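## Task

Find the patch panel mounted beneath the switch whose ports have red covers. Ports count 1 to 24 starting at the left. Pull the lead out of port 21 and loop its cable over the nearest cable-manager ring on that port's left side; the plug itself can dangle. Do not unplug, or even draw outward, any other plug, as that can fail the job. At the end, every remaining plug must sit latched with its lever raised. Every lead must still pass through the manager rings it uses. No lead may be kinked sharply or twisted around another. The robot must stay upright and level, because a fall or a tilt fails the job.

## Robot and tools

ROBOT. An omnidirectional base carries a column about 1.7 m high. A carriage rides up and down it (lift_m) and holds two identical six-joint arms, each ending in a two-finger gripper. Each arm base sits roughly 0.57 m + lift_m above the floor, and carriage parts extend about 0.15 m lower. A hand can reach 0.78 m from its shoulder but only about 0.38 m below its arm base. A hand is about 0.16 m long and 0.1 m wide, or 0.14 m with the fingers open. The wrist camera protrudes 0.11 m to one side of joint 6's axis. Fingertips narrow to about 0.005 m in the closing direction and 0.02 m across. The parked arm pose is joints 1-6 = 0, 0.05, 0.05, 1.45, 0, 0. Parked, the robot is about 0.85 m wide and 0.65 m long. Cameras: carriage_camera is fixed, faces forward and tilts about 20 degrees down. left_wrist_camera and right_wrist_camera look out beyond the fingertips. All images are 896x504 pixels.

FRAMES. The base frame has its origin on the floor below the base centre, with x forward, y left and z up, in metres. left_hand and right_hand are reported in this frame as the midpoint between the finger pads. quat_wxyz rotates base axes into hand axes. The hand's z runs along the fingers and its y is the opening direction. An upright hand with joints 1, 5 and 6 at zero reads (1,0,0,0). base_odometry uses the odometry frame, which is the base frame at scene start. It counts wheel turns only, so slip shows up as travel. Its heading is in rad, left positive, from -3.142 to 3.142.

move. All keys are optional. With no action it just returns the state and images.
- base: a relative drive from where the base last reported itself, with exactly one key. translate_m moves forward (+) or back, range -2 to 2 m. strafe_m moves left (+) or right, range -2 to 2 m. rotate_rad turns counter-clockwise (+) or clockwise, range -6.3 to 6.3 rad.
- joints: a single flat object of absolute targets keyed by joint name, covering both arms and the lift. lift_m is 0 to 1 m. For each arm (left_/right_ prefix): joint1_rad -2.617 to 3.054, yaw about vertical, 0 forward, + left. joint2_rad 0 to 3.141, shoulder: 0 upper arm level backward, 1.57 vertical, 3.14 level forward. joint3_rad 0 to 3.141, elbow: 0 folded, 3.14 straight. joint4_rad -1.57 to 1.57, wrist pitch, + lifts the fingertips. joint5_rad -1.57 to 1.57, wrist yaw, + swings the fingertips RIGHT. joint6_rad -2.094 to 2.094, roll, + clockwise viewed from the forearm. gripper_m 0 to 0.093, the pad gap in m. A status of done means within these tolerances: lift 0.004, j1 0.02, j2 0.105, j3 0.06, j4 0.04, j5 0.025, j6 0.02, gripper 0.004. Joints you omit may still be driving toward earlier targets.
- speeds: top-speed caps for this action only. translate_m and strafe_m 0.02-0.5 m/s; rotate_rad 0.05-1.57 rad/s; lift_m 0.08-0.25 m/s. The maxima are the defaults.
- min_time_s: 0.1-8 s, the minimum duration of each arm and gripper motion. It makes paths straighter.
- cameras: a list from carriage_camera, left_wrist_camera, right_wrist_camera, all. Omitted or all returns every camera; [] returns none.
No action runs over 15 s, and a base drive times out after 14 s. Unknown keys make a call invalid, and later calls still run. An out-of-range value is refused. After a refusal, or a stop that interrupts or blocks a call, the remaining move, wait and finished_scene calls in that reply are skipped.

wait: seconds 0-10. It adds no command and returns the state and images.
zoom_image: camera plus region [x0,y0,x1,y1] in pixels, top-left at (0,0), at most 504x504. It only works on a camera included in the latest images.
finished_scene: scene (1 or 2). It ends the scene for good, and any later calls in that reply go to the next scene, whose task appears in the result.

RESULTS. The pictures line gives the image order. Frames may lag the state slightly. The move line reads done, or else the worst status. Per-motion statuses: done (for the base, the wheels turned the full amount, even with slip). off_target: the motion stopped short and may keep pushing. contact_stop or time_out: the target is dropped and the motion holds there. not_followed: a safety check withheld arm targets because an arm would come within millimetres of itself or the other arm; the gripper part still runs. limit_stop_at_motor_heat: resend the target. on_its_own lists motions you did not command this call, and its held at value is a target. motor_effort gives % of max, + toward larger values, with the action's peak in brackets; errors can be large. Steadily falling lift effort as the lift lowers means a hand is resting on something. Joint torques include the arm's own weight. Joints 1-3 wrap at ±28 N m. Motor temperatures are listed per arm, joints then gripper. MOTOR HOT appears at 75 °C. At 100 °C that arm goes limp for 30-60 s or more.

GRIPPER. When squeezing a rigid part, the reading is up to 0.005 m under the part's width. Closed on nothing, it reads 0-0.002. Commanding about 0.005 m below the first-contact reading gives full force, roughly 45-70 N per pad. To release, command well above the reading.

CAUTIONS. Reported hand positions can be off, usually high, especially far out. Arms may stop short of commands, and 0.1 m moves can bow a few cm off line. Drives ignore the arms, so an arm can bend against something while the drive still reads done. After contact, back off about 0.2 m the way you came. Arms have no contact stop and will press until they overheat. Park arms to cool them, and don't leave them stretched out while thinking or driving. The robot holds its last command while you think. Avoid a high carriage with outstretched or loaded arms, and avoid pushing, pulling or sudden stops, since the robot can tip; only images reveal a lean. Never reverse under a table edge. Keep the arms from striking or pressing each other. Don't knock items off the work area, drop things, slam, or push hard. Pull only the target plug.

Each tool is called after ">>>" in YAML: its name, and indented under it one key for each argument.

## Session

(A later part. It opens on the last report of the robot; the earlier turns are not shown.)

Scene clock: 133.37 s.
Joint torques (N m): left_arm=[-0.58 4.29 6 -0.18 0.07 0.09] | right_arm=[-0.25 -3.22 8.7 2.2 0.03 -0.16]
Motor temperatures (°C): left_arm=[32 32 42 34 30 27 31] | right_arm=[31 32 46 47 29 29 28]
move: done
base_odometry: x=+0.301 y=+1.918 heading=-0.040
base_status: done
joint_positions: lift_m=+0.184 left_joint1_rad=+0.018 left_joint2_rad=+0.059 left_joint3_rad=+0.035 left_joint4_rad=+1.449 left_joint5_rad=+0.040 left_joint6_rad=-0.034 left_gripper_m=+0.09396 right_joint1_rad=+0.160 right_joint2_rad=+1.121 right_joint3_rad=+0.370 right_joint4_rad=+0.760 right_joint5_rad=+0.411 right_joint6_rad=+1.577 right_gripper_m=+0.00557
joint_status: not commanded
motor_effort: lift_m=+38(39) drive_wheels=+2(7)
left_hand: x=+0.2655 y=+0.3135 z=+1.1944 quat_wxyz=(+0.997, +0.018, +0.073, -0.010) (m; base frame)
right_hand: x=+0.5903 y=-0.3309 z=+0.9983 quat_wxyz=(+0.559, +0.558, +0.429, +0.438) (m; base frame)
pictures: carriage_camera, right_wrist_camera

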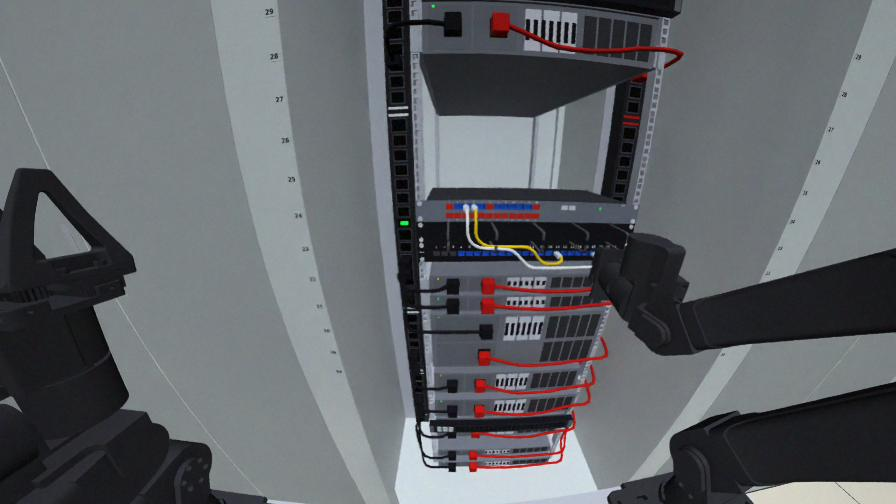

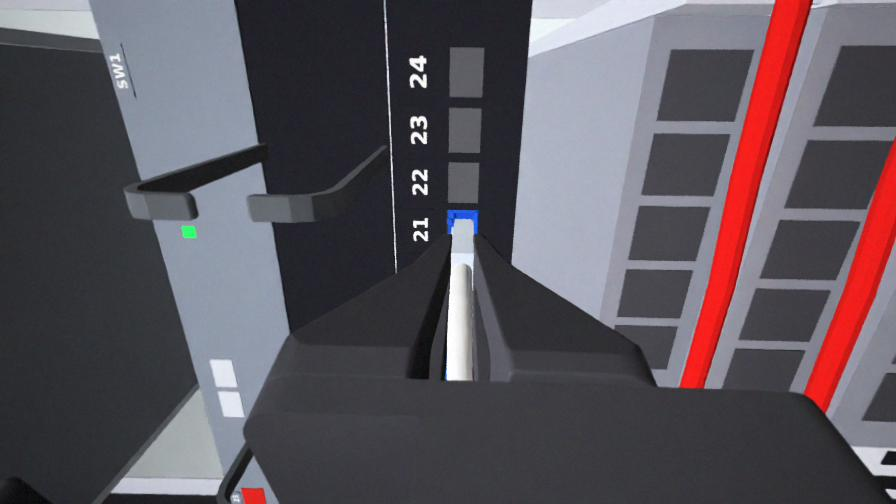

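>>> move:
  base: {"translate_m": -0.02}
  speeds: {"translate_m": 0.03}
  cameras: ["right_wrist_camera", "carriage_camera"]

>>> zoom_image:
  camera: "right_wrist_camera"
  region: [360, 170, 560, 370]

>>> zoom_image:
  camera: "carriage_camera"
  region: [430, 190, 680, 330]

Scene clock: 134.97 s.
Joint torques (N m): left_arm=[-0.62 4.38 6.31 -0.1 0.06 0.07] | right_arm=[-0.28 -3.18 8.53 2.17 0.03 -0.17]
Motor temperatures (°C): left_arm=[32 32 42 34 30 27 31] | right_arm=[31 32 46 47 29 29 28]
move: done
base_odometry: x=+0.281 y=+1.919 heading=-0.040
base_status: done
joint_positions: lift_m=+0.184 left_joint1_rad=+0.018 left_joint2_rad=+0.059 left_joint3_rad=+0.035 left_joint4_rad=+1.449 left_joint5_rad=+0.040 left_joint6_rad=-0.034 left_gripper_m=+0.09396 right_joint1_rad=+0.160 right_joint2_rad=+1.121 right_joint3_rad=+0.370 right_joint4_rad=+0.762 right_joint5_rad=+0.411 right_joint6_rad=+1.577 right_gripper_m=+0.00557
joint_status: not commanded
motor_effort: lift_m=+38(39) drive_wheels=+0(6)
left_hand: x=+0.2655 y=+0.3135 z=+1.1944 quat_wxyz=(+0.997, +0.018, +0.073, -0.010) (m; base frame)
right_hand: x=+0.5903 y=-0.3309 z=+0.9988 quat_wxyz=(+0.559, +0.558, +0.428, +0.439) (m; base frame)
pictures: carriage_camera, right_wrist_camera

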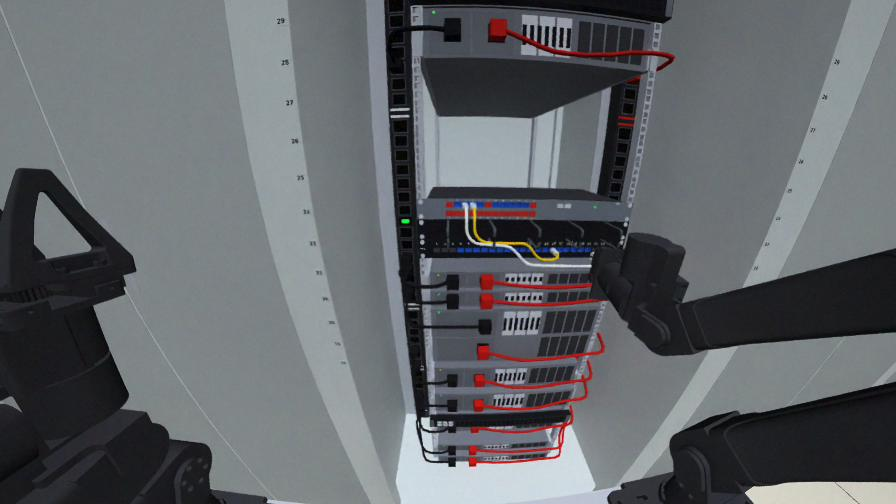

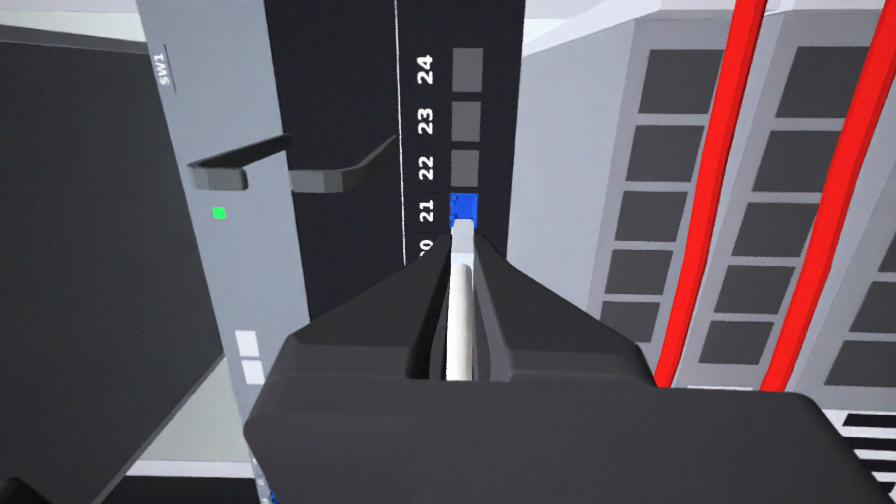

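Scaled by 2.520 from the camera's 896x504 image, which has a finer 1280x720 frame.

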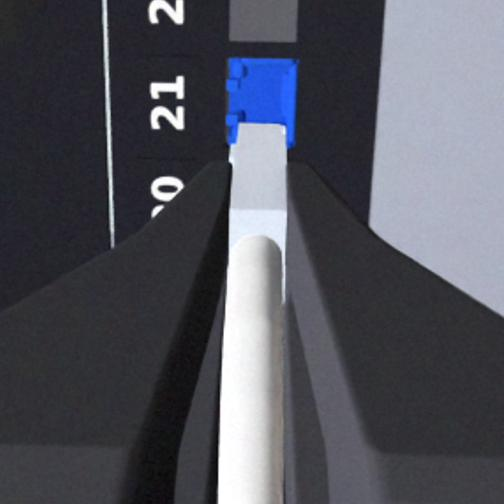

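Scaled by 2.016 from the camera's 896x504 image, which has a finer 1280x720 frame.

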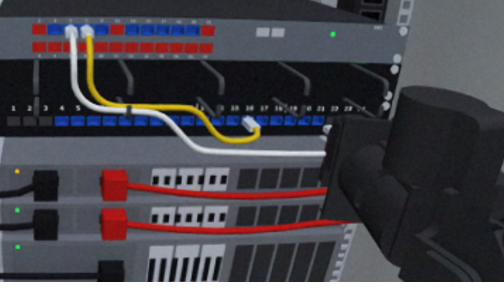

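>>> move:
  base: {"translate_m": -0.03}
  speeds: {"translate_m": 0.04}
  cameras: ["right_wrist_camera", "carriage_camera"]

>>> zoom_image:
  camera: "carriage_camera"
  region: [430, 190, 680, 330]

>>> zoom_image:
  camera: "right_wrist_camera"
  region: [360, 140, 560, 390]

Scene clock: 141.93 s.
Joint torques (N m): left_arm=[-0.59 4.57 6.23 -0.13 0.06 0.04] | right_arm=[-0.24 -3.18 8.58 2.17 0.03 -0.17]
Motor temperatures (°C): left_arm=[32 32 42 34 30 27 31] | right_arm=[31 32 45 47 29 29 28]
move: done
base_odometry: x=+0.251 y=+1.920 heading=-0.040
base_status: done
joint_positions: lift_m=+0.184 left_joint1_rad=+0.018 left_joint2_rad=+0.059 left_joint3_rad=+0.035 left_joint4_rad=+1.449 left_joint5_rad=+0.040 left_joint6_rad=-0.034 left_gripper_m=+0.09396 right_joint1_rad=+0.160 right_joint2_rad=+1.121 right_joint3_rad=+0.370 right_joint4_rad=+0.762 right_joint5_rad=+0.411 right_joint6_rad=+1.577 right_gripper_m=+0.00557
joint_status: not commanded
motor_effort: lift_m=+38(39) drive_wheels=-1(8)
left_hand: x=+0.2657 y=+0.3135 z=+1.1944 quat_wxyz=(+0.997, +0.018, +0.073, -0.010) (m; base frame)
right_hand: x=+0.5903 y=-0.3309 z=+0.9988 quat_wxyz=(+0.559, +0.558, +0.428, +0.439) (m; base frame)
pictures: carriage_camera, right_wrist_camera

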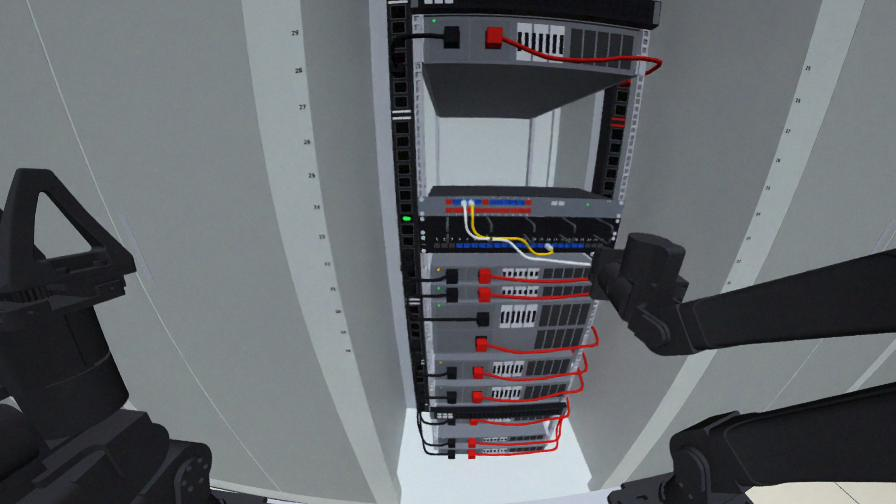

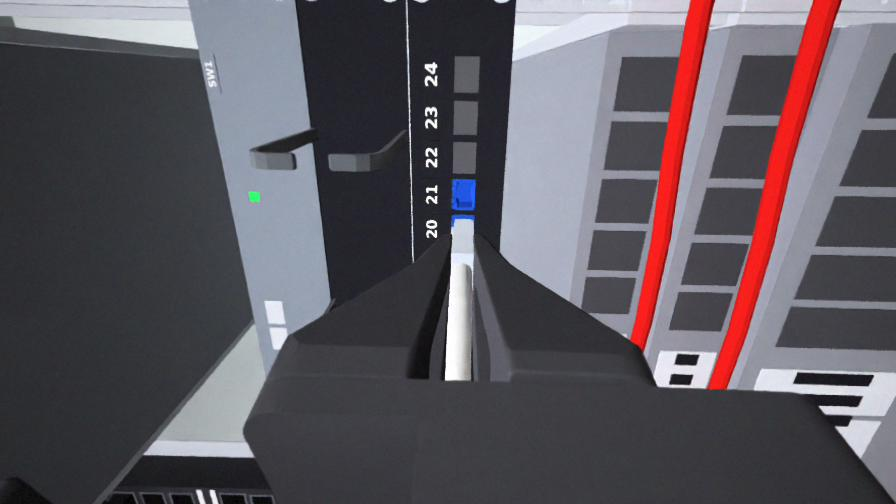

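Scaled by 2.016 from the camera's 896x504 image, which has a finer 1280x720 frame.

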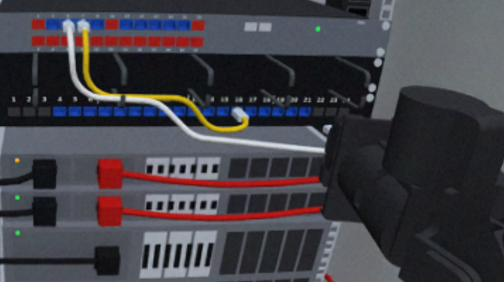

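Scaled by 2.016 from the camera's 896x504 image, which has a finer 1280x720 frame.

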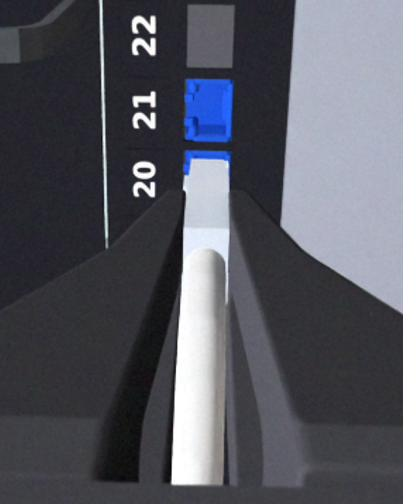

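>>> move:

Scene clock: 144.27 s.
Joint torques (N m): left_arm=[-0.54 4.48 6.28 -0.13 0.05 0.04] | right_arm=[-0.25 -3.14 8.59 2.17 0.03 -0.16]
Motor temperatures (°C): left_arm=[32 32 42 34 30 27 31] | right_arm=[31 32 45 47 29 29 28]
base_odometry: x=+0.251 y=+1.920 heading=-0.040
base_status: done
joint_positions: lift_m=+0.184 left_joint1_rad=+0.018 left_joint2_rad=+0.059 left_joint3_rad=+0.035 left_joint4_rad=+1.449 left_joint5_rad=+0.040 left_joint6_rad=-0.034 left_gripper_m=+0.09396 right_joint1_rad=+0.160 right_joint2_rad=+1.121 right_joint3_rad=+0.370 right_joint4_rad=+0.762 right_joint5_rad=+0.411 right_joint6_rad=+1.577 right_gripper_m=+0.00557
joint_status: not commanded
motor_effort: lift_m=+39(39) drive_wheels=-1(8)
left_hand: x=+0.2657 y=+0.3135 z=+1.1944 quat_wxyz=(+0.997, +0.018, +0.073, -0.010) (m; base frame)
right_hand: x=+0.5903 y=-0.3309 z=+0.9988 quat_wxyz=(+0.559, +0.558, +0.428, +0.439) (m; base frame)
pictures: carriage_camera, left_wrist_camera, right_wrist_camera

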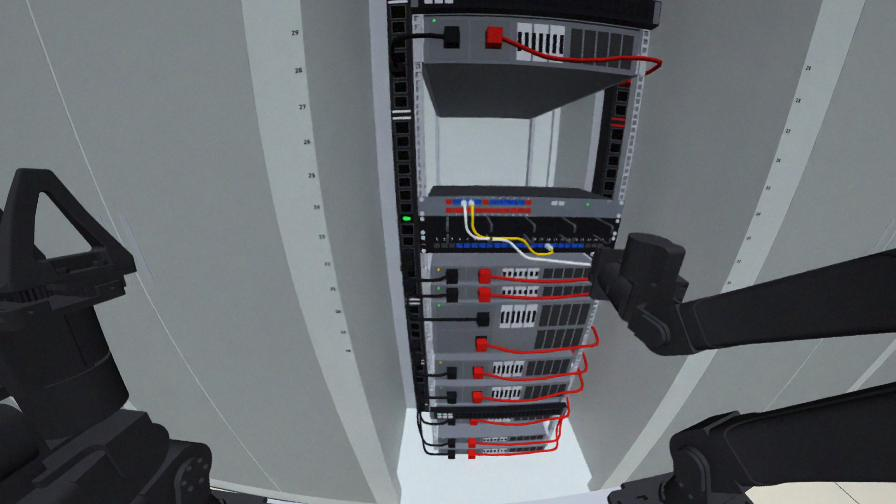

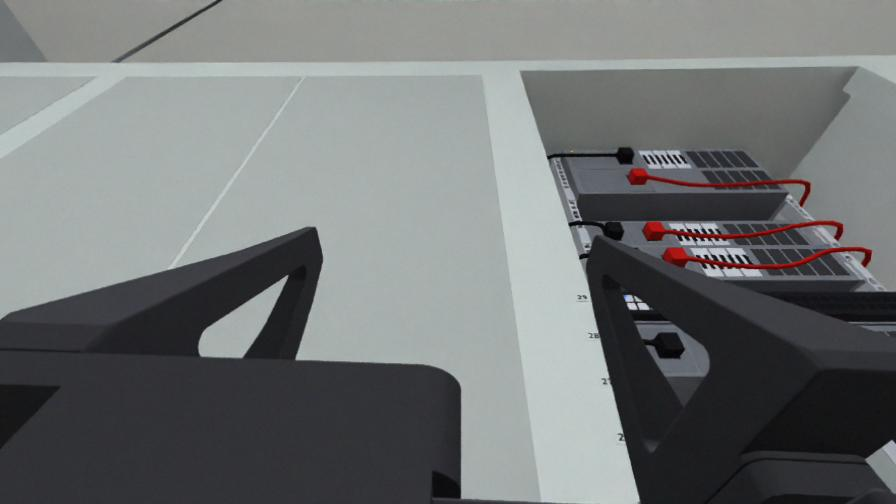

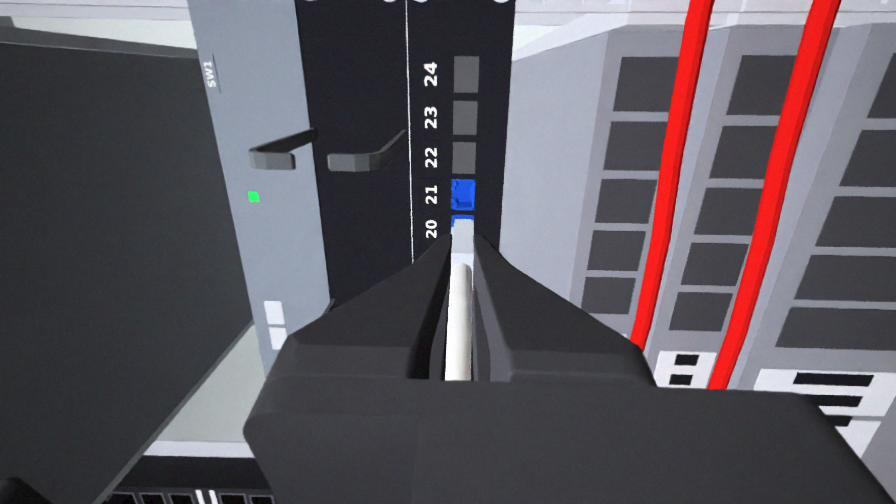

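>>> zoom_image:
  camera: "carriage_camera"
  region: [410, 180, 630, 290]

Scaled by 2.291 from the camera's 896x504 image, which has a finer 1280x720 frame.

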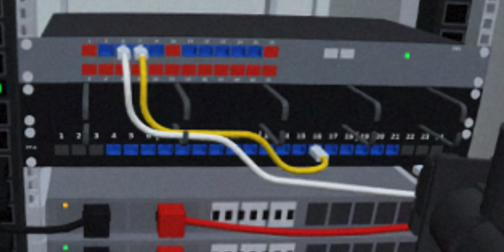

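>>> move:
  base: {"strafe_m": -0.0325}
  joints: {"right_joint1_rad": 0.3414, "right_joint2_rad": 1.168, "right_joint3_rad": 0.425, "right_joint4_rad": 0.760, "right_joint5_rad": 0.607, "right_joint6_rad": 1.585, "right_gripper_m": 0.0035}
  speeds: {"strafe_m": 0.035}
  min_time_s: 1.2
  cameras: ["carriage_camera", "right_wrist_camera"]

Scene clock: 153.60 s.
Joint torques (N m): left_arm=[-0.51 4.49 6.3 -0.09 0.07 0.06] | right_arm=[0.81 -2.59 9.25 2.03 0.15 -0.17]
Motor temperatures (°C): left_arm=[32 32 42 34 30 27 31] | right_arm=[31 32 45 47 29 29 29]
move: done
base_odometry: x=+0.249 y=+1.887 heading=-0.041
base_status: done
joint_positions: lift_m=+0.184 left_joint1_rad=+0.018 left_joint2_rad=+0.059 left_joint3_rad=+0.035 left_joint4_rad=+1.449 left_joint5_rad=+0.040 left_joint6_rad=-0.034 left_gripper_m=+0.09396 right_joint1_rad=+0.335 right_joint2_rad=+1.160 right_joint3_rad=+0.402 right_joint4_rad=+0.762 right_joint5_rad=+0.595 right_joint6_rad=+1.577 right_gripper_m=+0.00557
joint_status: all done
motor_effort: lift_m=+38(39) drive_wheels=-1(9)
left_hand: x=+0.2657 y=+0.3135 z=+1.1944 quat_wxyz=(+0.997, +0.018, +0.073, -0.010) (m; base frame)
right_hand: x=+0.5893 y=-0.2957 z=+0.9997 quat_wxyz=(+0.560, +0.561, +0.428, +0.434) (m; base frame)
pictures: carriage_camera, right_wrist_camera

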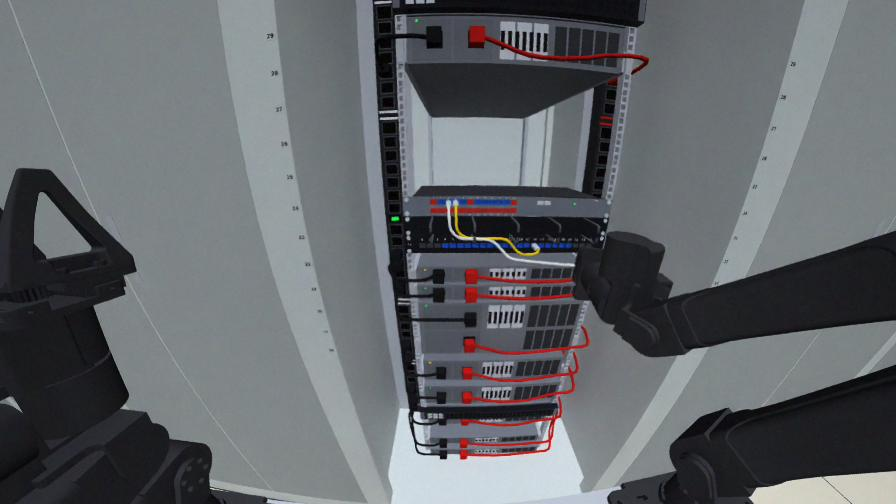

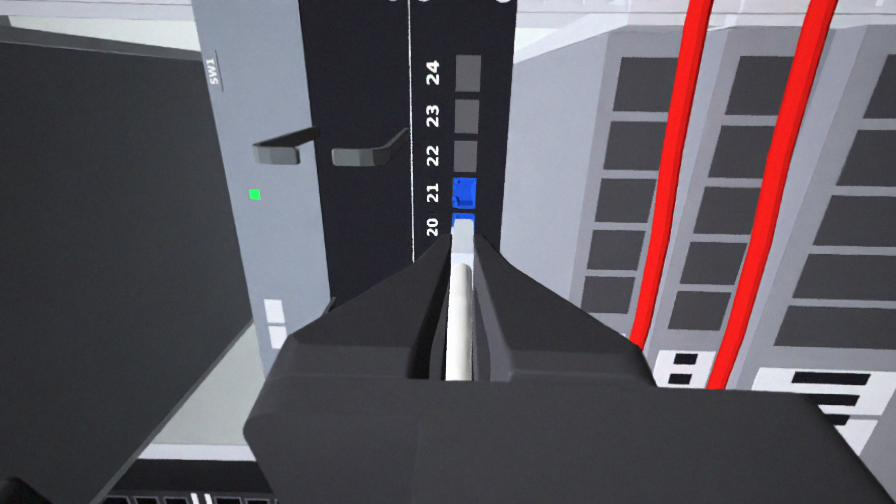

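>>> move:
  base: {"strafe_m": -0.0325}
  joints: {"right_joint1_rad": 0.498, "right_joint2_rad": 1.248, "right_joint3_rad": 0.469, "right_joint4_rad": 0.804, "right_joint5_rad": 0.765, "right_joint6_rad": 1.585, "right_gripper_m": 0.0035}
  speeds: {"strafe_m": 0.035}
  min_time_s: 1.2
  cameras: ["carriage_camera"]

>>> move:
  base: {"strafe_m": -0.0325}
  joints: {"right_joint1_rad": 0.632, "right_joint2_rad": 1.345, "right_joint3_rad": 0.532, "right_joint4_rad": 0.838, "right_joint5_rad": 0.899, "right_joint6_rad": 1.585, "right_gripper_m": 0.0035}
  speeds: {"strafe_m": 0.035}
  min_time_s: 1.2
  cameras: ["carriage_camera", "right_wrist_camera"]

Scene clock: 155.53 s.
Joint torques (N m): left_arm=[-0.61 4.48 6.35 -0.11 0.03 0.03] | right_arm=[0.8 -3.1 8.96 2.05 0.12 -0.17]
Motor temperatures (°C): left_arm=[32 32 42 34 30 27 31] | right_arm=[31 32 46 47 29 29 29]
move: done
base_odometry: x=+0.248 y=+1.855 heading=-0.041
base_status: done
joint_positions: lift_m=+0.184 left_joint1_rad=+0.018 left_joint2_rad=+0.059 left_joint3_rad=+0.035 left_joint4_rad=+1.449 left_joint5_rad=+0.040 left_joint6_rad=-0.034 left_gripper_m=+0.09396 right_joint1_rad=+0.491 right_joint2_rad=+1.239 right_joint3_rad=+0.446 right_joint4_rad=+0.795 right_joint5_rad=+0.754 right_joint6_rad=+1.577 right_gripper_m=+0.00557
joint_status: all done
motor_effort: lift_m=+38(39) drive_wheels=-2(11)
left_hand: x=+0.2657 y=+0.3135 z=+1.1944 quat_wxyz=(+0.997, +0.018, +0.073, -0.010) (m; base frame)
right_hand: x=+0.5894 y=-0.2594 z=+0.9992 quat_wxyz=(+0.560, +0.562, +0.428, +0.433) (m; base frame)
pictures: carriage_camera

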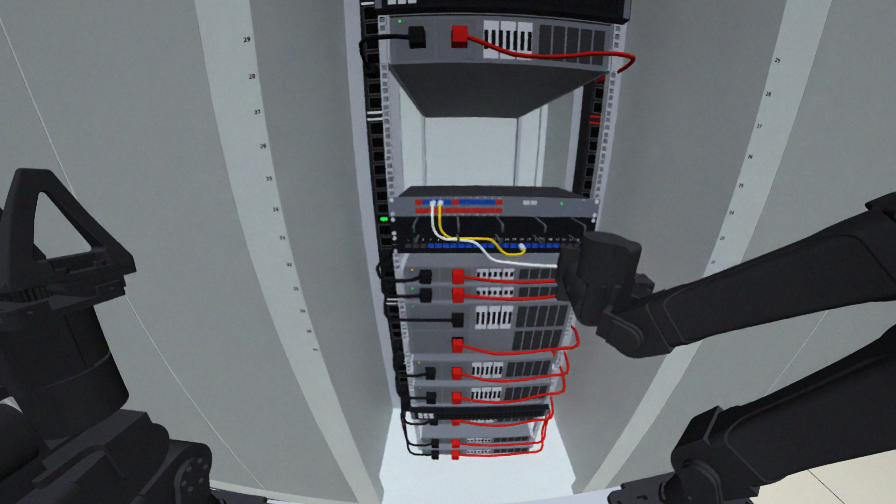

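Scene clock: 157.03 s.
Joint torques (N m): left_arm=[-0.46 4.6 6.19 -0.09 0.04 0.05] | right_arm=[0.79 -3.71 8.83 1.93 0.1 -0.17]
Motor temperatures (°C): left_arm=[32 32 42 34 30 27 31] | right_arm=[31 32 46 47 29 29 29]
move: done
base_odometry: x=+0.246 y=+1.822 heading=-0.041
base_status: done
joint_positions: lift_m=+0.184 left_joint1_rad=+0.018 left_joint2_rad=+0.059 left_joint3_rad=+0.035 left_joint4_rad=+1.449 left_joint5_rad=+0.040 left_joint6_rad=-0.034 left_gripper_m=+0.09396 right_joint1_rad=+0.625 right_joint2_rad=+1.335 right_joint3_rad=+0.510 right_joint4_rad=+0.829 right_joint5_rad=+0.889 right_joint6_rad=+1.577 right_gripper_m=+0.00557
joint_status: all done
motor_effort: lift_m=+38(39) drive_wheels=-3(8)
left_hand: x=+0.2656 y=+0.3135 z=+1.1944 quat_wxyz=(+0.997, +0.018, +0.073, -0.010) (m; base frame)
right_hand: x=+0.5897 y=-0.2226 z=+0.9995 quat_wxyz=(+0.560, +0.563, +0.427, +0.433) (m; base frame)
pictures: carriage_camera, right_wrist_camera

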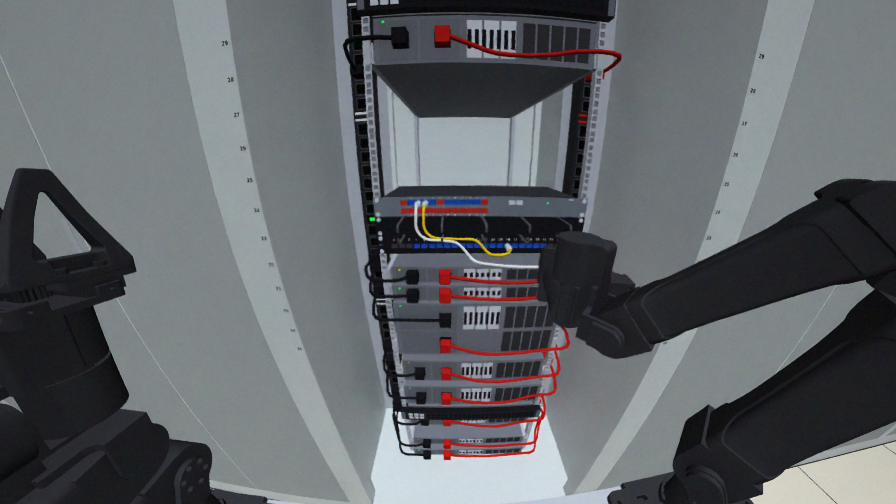

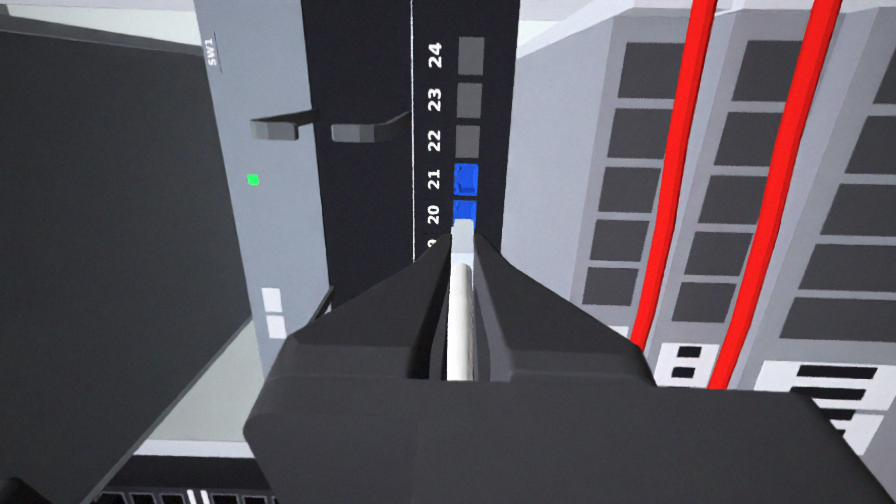

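>>> move:
  base: {"strafe_m": -0.0325}
  joints: {"right_joint1_rad": 0.745, "right_joint2_rad": 1.449, "right_joint3_rad": 0.613, "right_joint4_rad": 0.863, "right_joint5_rad": 1.012, "right_joint6_rad": 1.585, "right_gripper_m": 0.0035}
  speeds: {"strafe_m": 0.035}
  min_time_s: 1.2
  cameras: ["carriage_camera", "right_wrist_camera"]

>>> zoom_image:
  camera: "carriage_camera"
  region: [370, 180, 590, 290]

Scene clock: 159.00 s.
Joint torques (N m): left_arm=[-0.44 4.6 6.28 -0.11 0.06 0.06] | right_arm=[0.85 -4.46 8.65 1.92 0.1 -0.16]
Motor temperatures (°C): left_arm=[32 32 42 34 30 27 31] | right_arm=[31 32 46 47 29 29 29]
move: done
base_odometry: x=+0.245 y=+1.790 heading=-0.041
base_status: done
joint_positions: lift_m=+0.184 left_joint1_rad=+0.018 left_joint2_rad=+0.059 left_joint3_rad=+0.035 left_joint4_rad=+1.449 left_joint5_rad=+0.040 left_joint6_rad=-0.034 left_gripper_m=+0.09396 right_joint1_rad=+0.738 right_joint2_rad=+1.438 right_joint3_rad=+0.591 right_joint4_rad=+0.854 right_joint5_rad=+1.003 right_joint6_rad=+1.577 right_gripper_m=+0.00557
joint_status: all done
motor_effort: lift_m=+38(39) drive_wheels=-2(7)
left_hand: x=+0.2656 y=+0.3135 z=+1.1944 quat_wxyz=(+0.997, +0.018, +0.073, -0.010) (m; base frame)
right_hand: x=+0.5899 y=-0.1855 z=+1.0004 quat_wxyz=(+0.560, +0.563, +0.426, +0.434) (m; base frame)
pictures: carriage_camera, right_wrist_camera

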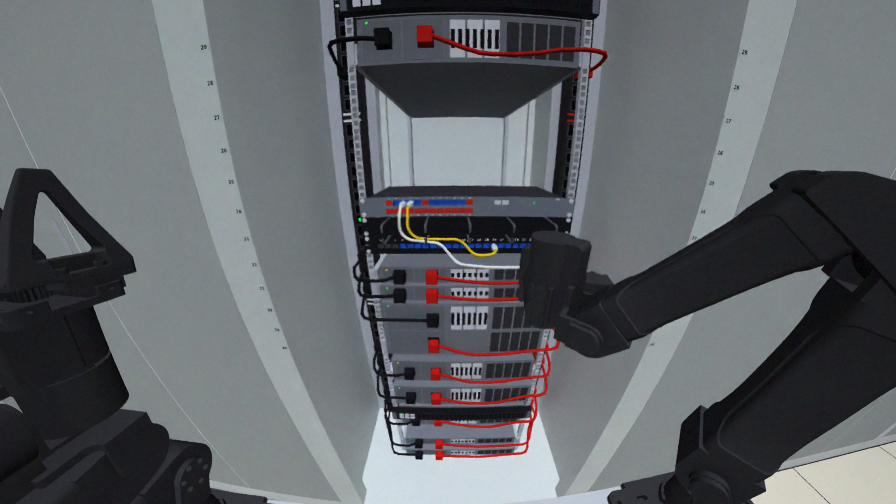

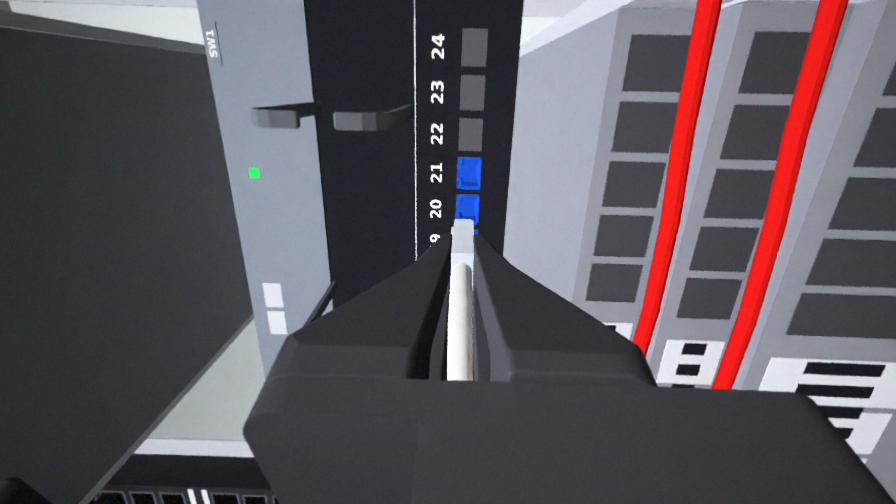

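Scaled by 2.291 from the camera's 896x504 image, which has a finer 1280x720 frame.

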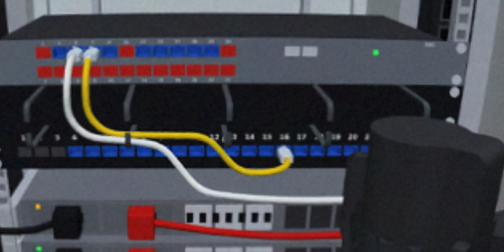

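>>> move:
  joints: {"left_joint1_rad": -1.247, "left_joint2_rad": 1.574, "left_joint3_rad": 0.729, "left_joint4_rad": 0.853, "left_joint5_rad": -0.815, "left_joint6_rad": -1.582, "left_gripper_m": 0.04}
  min_time_s: 3.5

Scene clock: 167.80 s.
Joint torques (N m): left_arm=[-1.14 -6.79 9.89 1.88 -0.04 0.03] | right_arm=[0.87 -4.48 8.62 1.87 0.1 -0.16]
Motor temperatures (°C): left_arm=[32 32 43 34 30 27 31] | right_arm=[31 32 46 46 29 29 29]
move: done
base_odometry: x=+0.245 y=+1.790 heading=-0.041
base_status: not commanded
joint_positions: lift_m=+0.184 left_joint1_rad=-1.242 left_joint2_rad=+1.559 left_joint3_rad=+0.700 left_joint4_rad=+0.868 left_joint5_rad=-0.803 left_joint6_rad=-1.574 left_gripper_m=+0.04007 right_joint1_rad=+0.738 right_joint2_rad=+1.438 right_joint3_rad=+0.591 right_joint4_rad=+0.856 right_joint5_rad=+1.005 right_joint6_rad=+1.577 right_gripper_m=+0.00557
joint_status: all done
motor_effort: lift_m=+38(39) drive_wheels=-1(3)
left_hand: x=+0.4783 y=-0.0337 z=+1.0009 quat_wxyz=(+0.378, -0.381, +0.593, -0.600) (m; base frame)
right_hand: x=+0.5898 y=-0.1859 z=+1.0007 quat_wxyz=(+0.561, +0.564, +0.424, +0.434) (m; base frame)
pictures: carriage_camera, left_wrist_camera, right_wrist_camera

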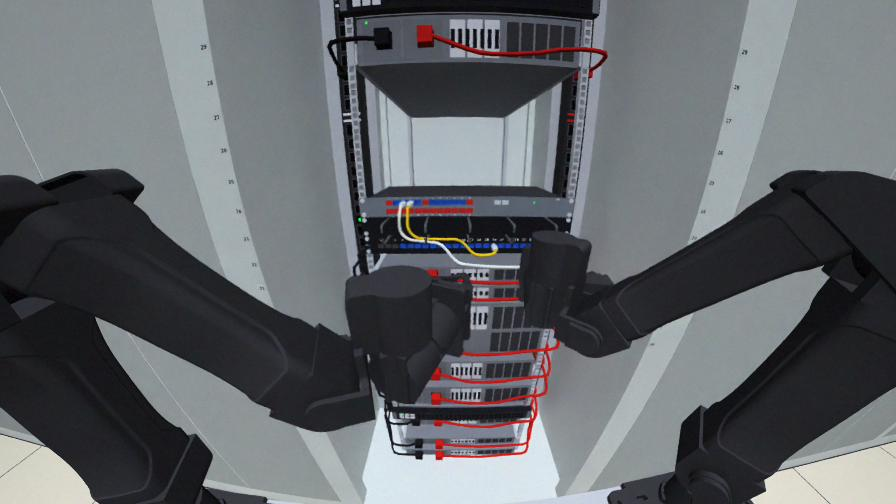

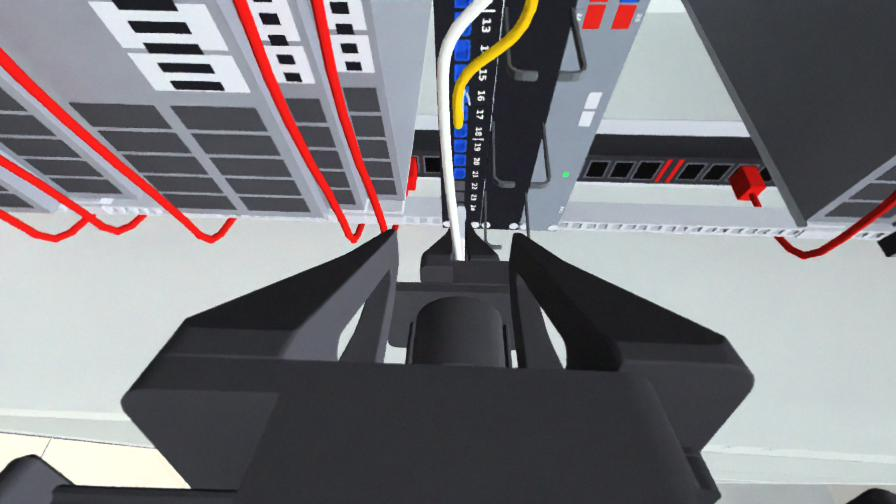

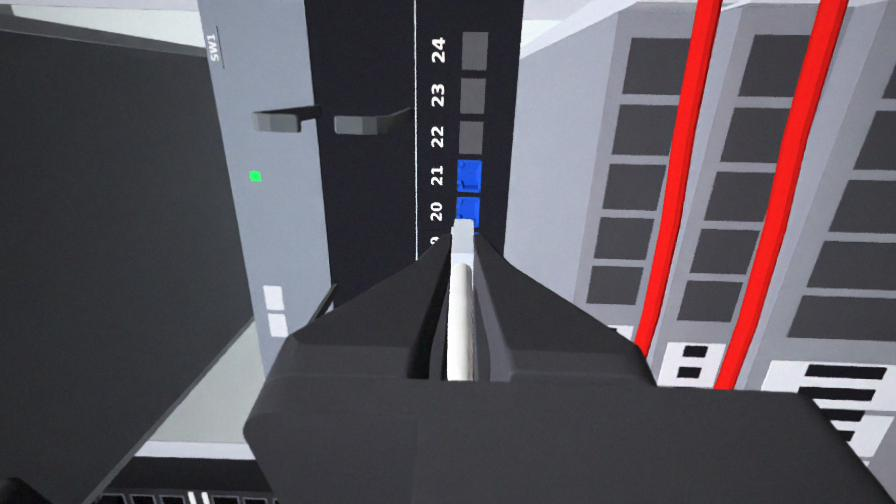

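>>> zoom_image:
  camera: "left_wrist_camera"
  region: [330, 0, 630, 300]

>>> zoom_image:
  camera: "carriage_camera"
  region: [370, 180, 590, 320]

Scaled by 1.680 from the camera's 896x504 image, which has a finer 1280x720 frame.

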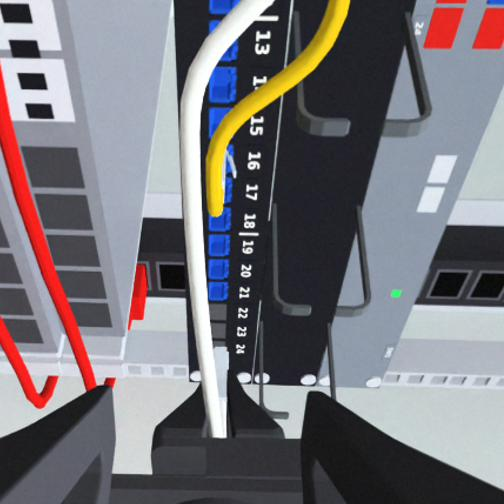

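Scaled by 2.291 from the camera's 896x504 image, which has a finer 1280x720 frame.

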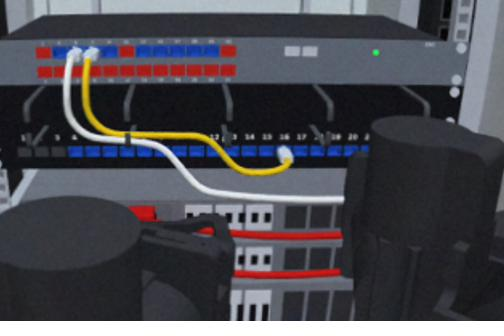

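>>> move:
  joints: {"left_joint1_rad": -1.116, "left_joint2_rad": 1.734, "left_joint3_rad": 0.893, "left_joint4_rad": 0.842, "left_joint5_rad": -0.675, "left_joint6_rad": -1.582, "left_gripper_m": 0.04}
  min_time_s: 1.5

>>> zoom_image:
  camera: "left_wrist_camera"
  region: [330, 50, 580, 300]

>>> zoom_image:
  camera: "carriage_camera"
  region: [370, 180, 590, 320]

Scene clock: 173.57 s.
Joint torques (N m): left_arm=[-0.03 -8.28 10 1.94 0.2 0.07] | right_arm=[0.84 -4.49 8.64 1.87 0.1 -0.17]
Motor temperatures (°C): left_arm=[32 32 44 35 30 27 31] | right_arm=[31 32 46 45 29 28 29]
move: done
base_odometry: x=+0.245 y=+1.790 heading=-0.041
base_status: not commanded
joint_positions: lift_m=+0.184 left_joint1_rad=-1.121 left_joint2_rad=+1.716 left_joint3_rad=+0.863 left_joint4_rad=+0.856 left_joint5_rad=-0.687 left_joint6_rad=-1.575 left_gripper_m=+0.04006 right_joint1_rad=+0.738 right_joint2_rad=+1.438 right_joint3_rad=+0.591 right_joint4_rad=+0.856 right_joint5_rad=+1.005 right_joint6_rad=+1.577 right_gripper_m=+0.00557
joint_status: all done
motor_effort: lift_m=+38(39) drive_wheels=+1(3)
left_hand: x=+0.5303 y=-0.0573 z=+0.9985 quat_wxyz=(+0.379, -0.382, +0.594, -0.598) (m; base frame)
right_hand: x=+0.5898 y=-0.1859 z=+1.0007 quat_wxyz=(+0.561, +0.564, +0.424, +0.434) (m; base frame)
pictures: carriage_camera, left_wrist_camera, right_wrist_camera

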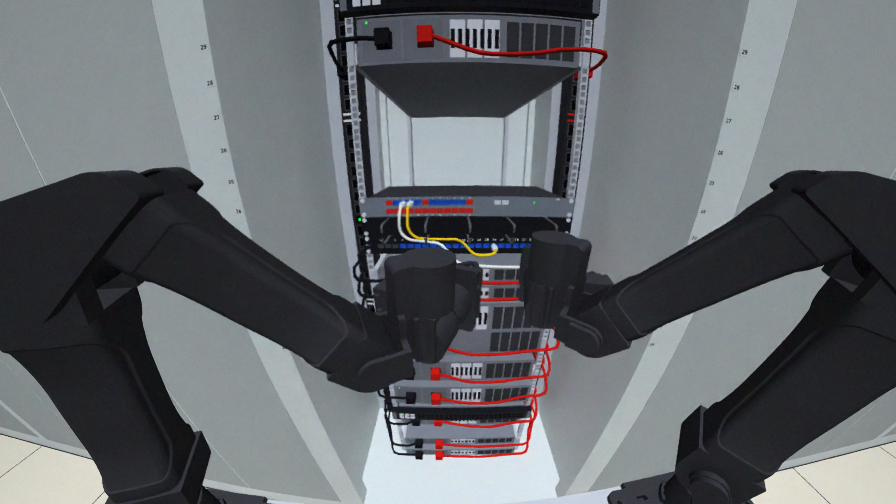

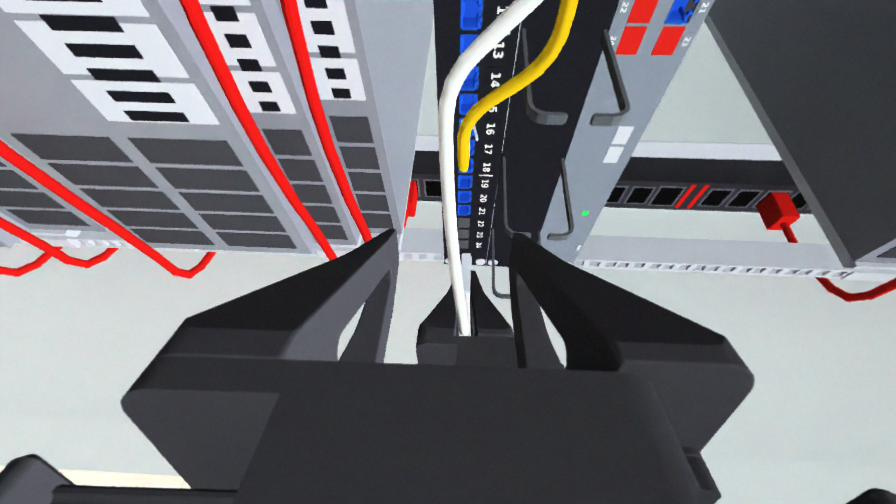

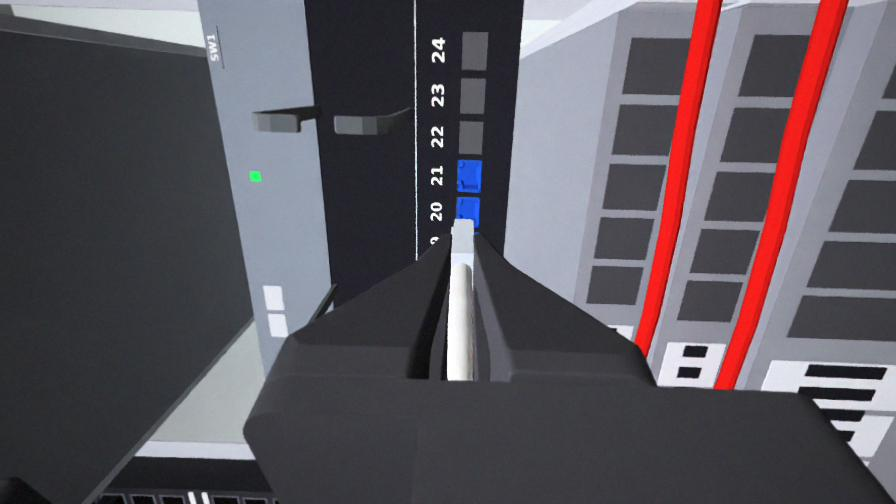

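Scaled by 2.016 from the camera's 896x504 image, which has a finer 1280x720 frame.

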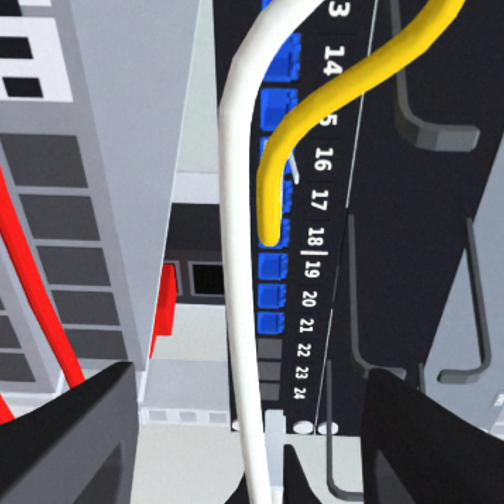

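Scaled by 2.291 from the camera's 896x504 image, which has a finer 1280x720 frame.

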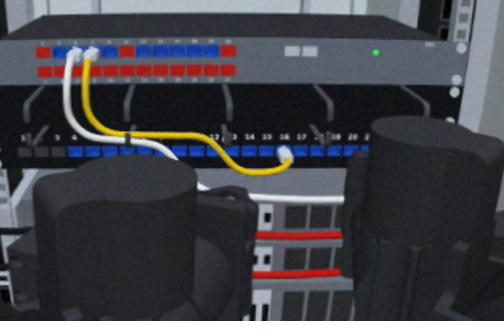

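>>> zoom_image:
  camera: "left_wrist_camera"
  region: [400, 60, 500, 160]

>>> zoom_image:
  camera: "left_wrist_camera"
  region: [400, 160, 500, 260]

Scaled by 5.040 from the camera's 896x504 image, which has a finer 1280x720 frame.

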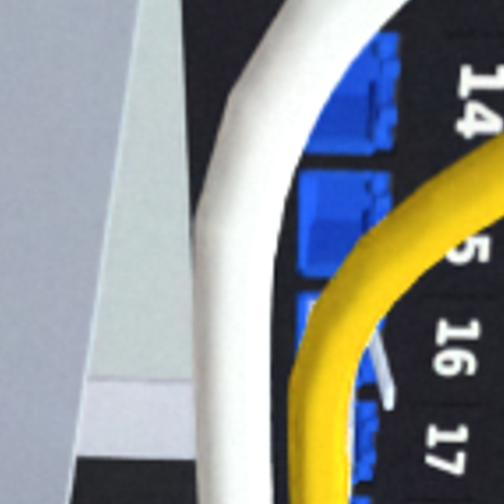

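Scaled by 5.040 from the camera's 896x504 image, which has a finer 1280x720 frame.

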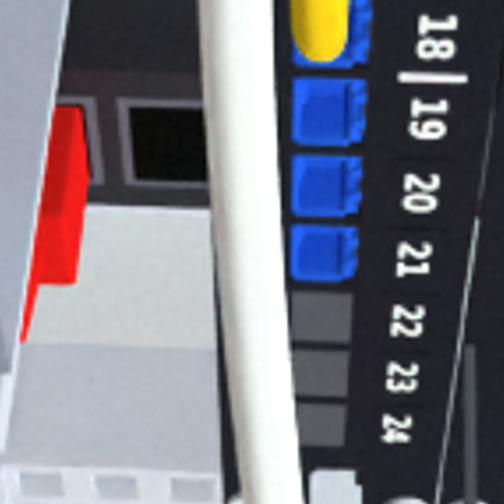

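>>> zoom_image:
  camera: "right_wrist_camera"
  region: [400, 200, 520, 390]

Scaled by 2.653 from the camera's 896x504 image, which has a finer 1280x720 frame.

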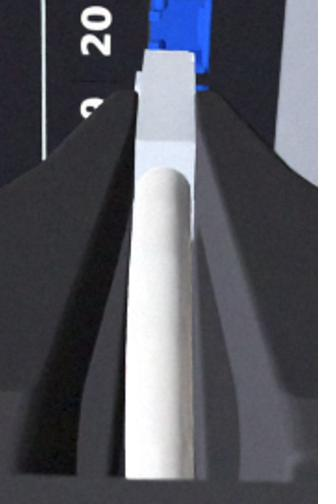

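>>> zoom_image:
  camera: "carriage_camera"
  region: [430, 230, 530, 310]

Scaled by 5.040 from the camera's 896x504 image, which has a finer 1280x720 frame.

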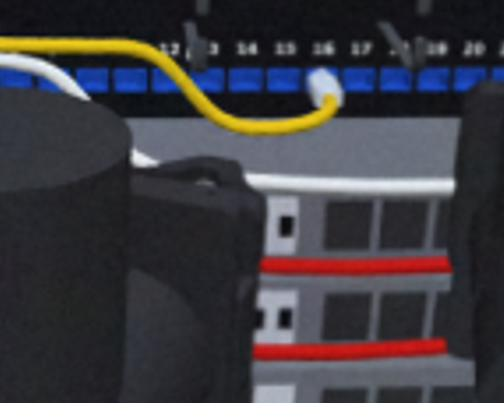

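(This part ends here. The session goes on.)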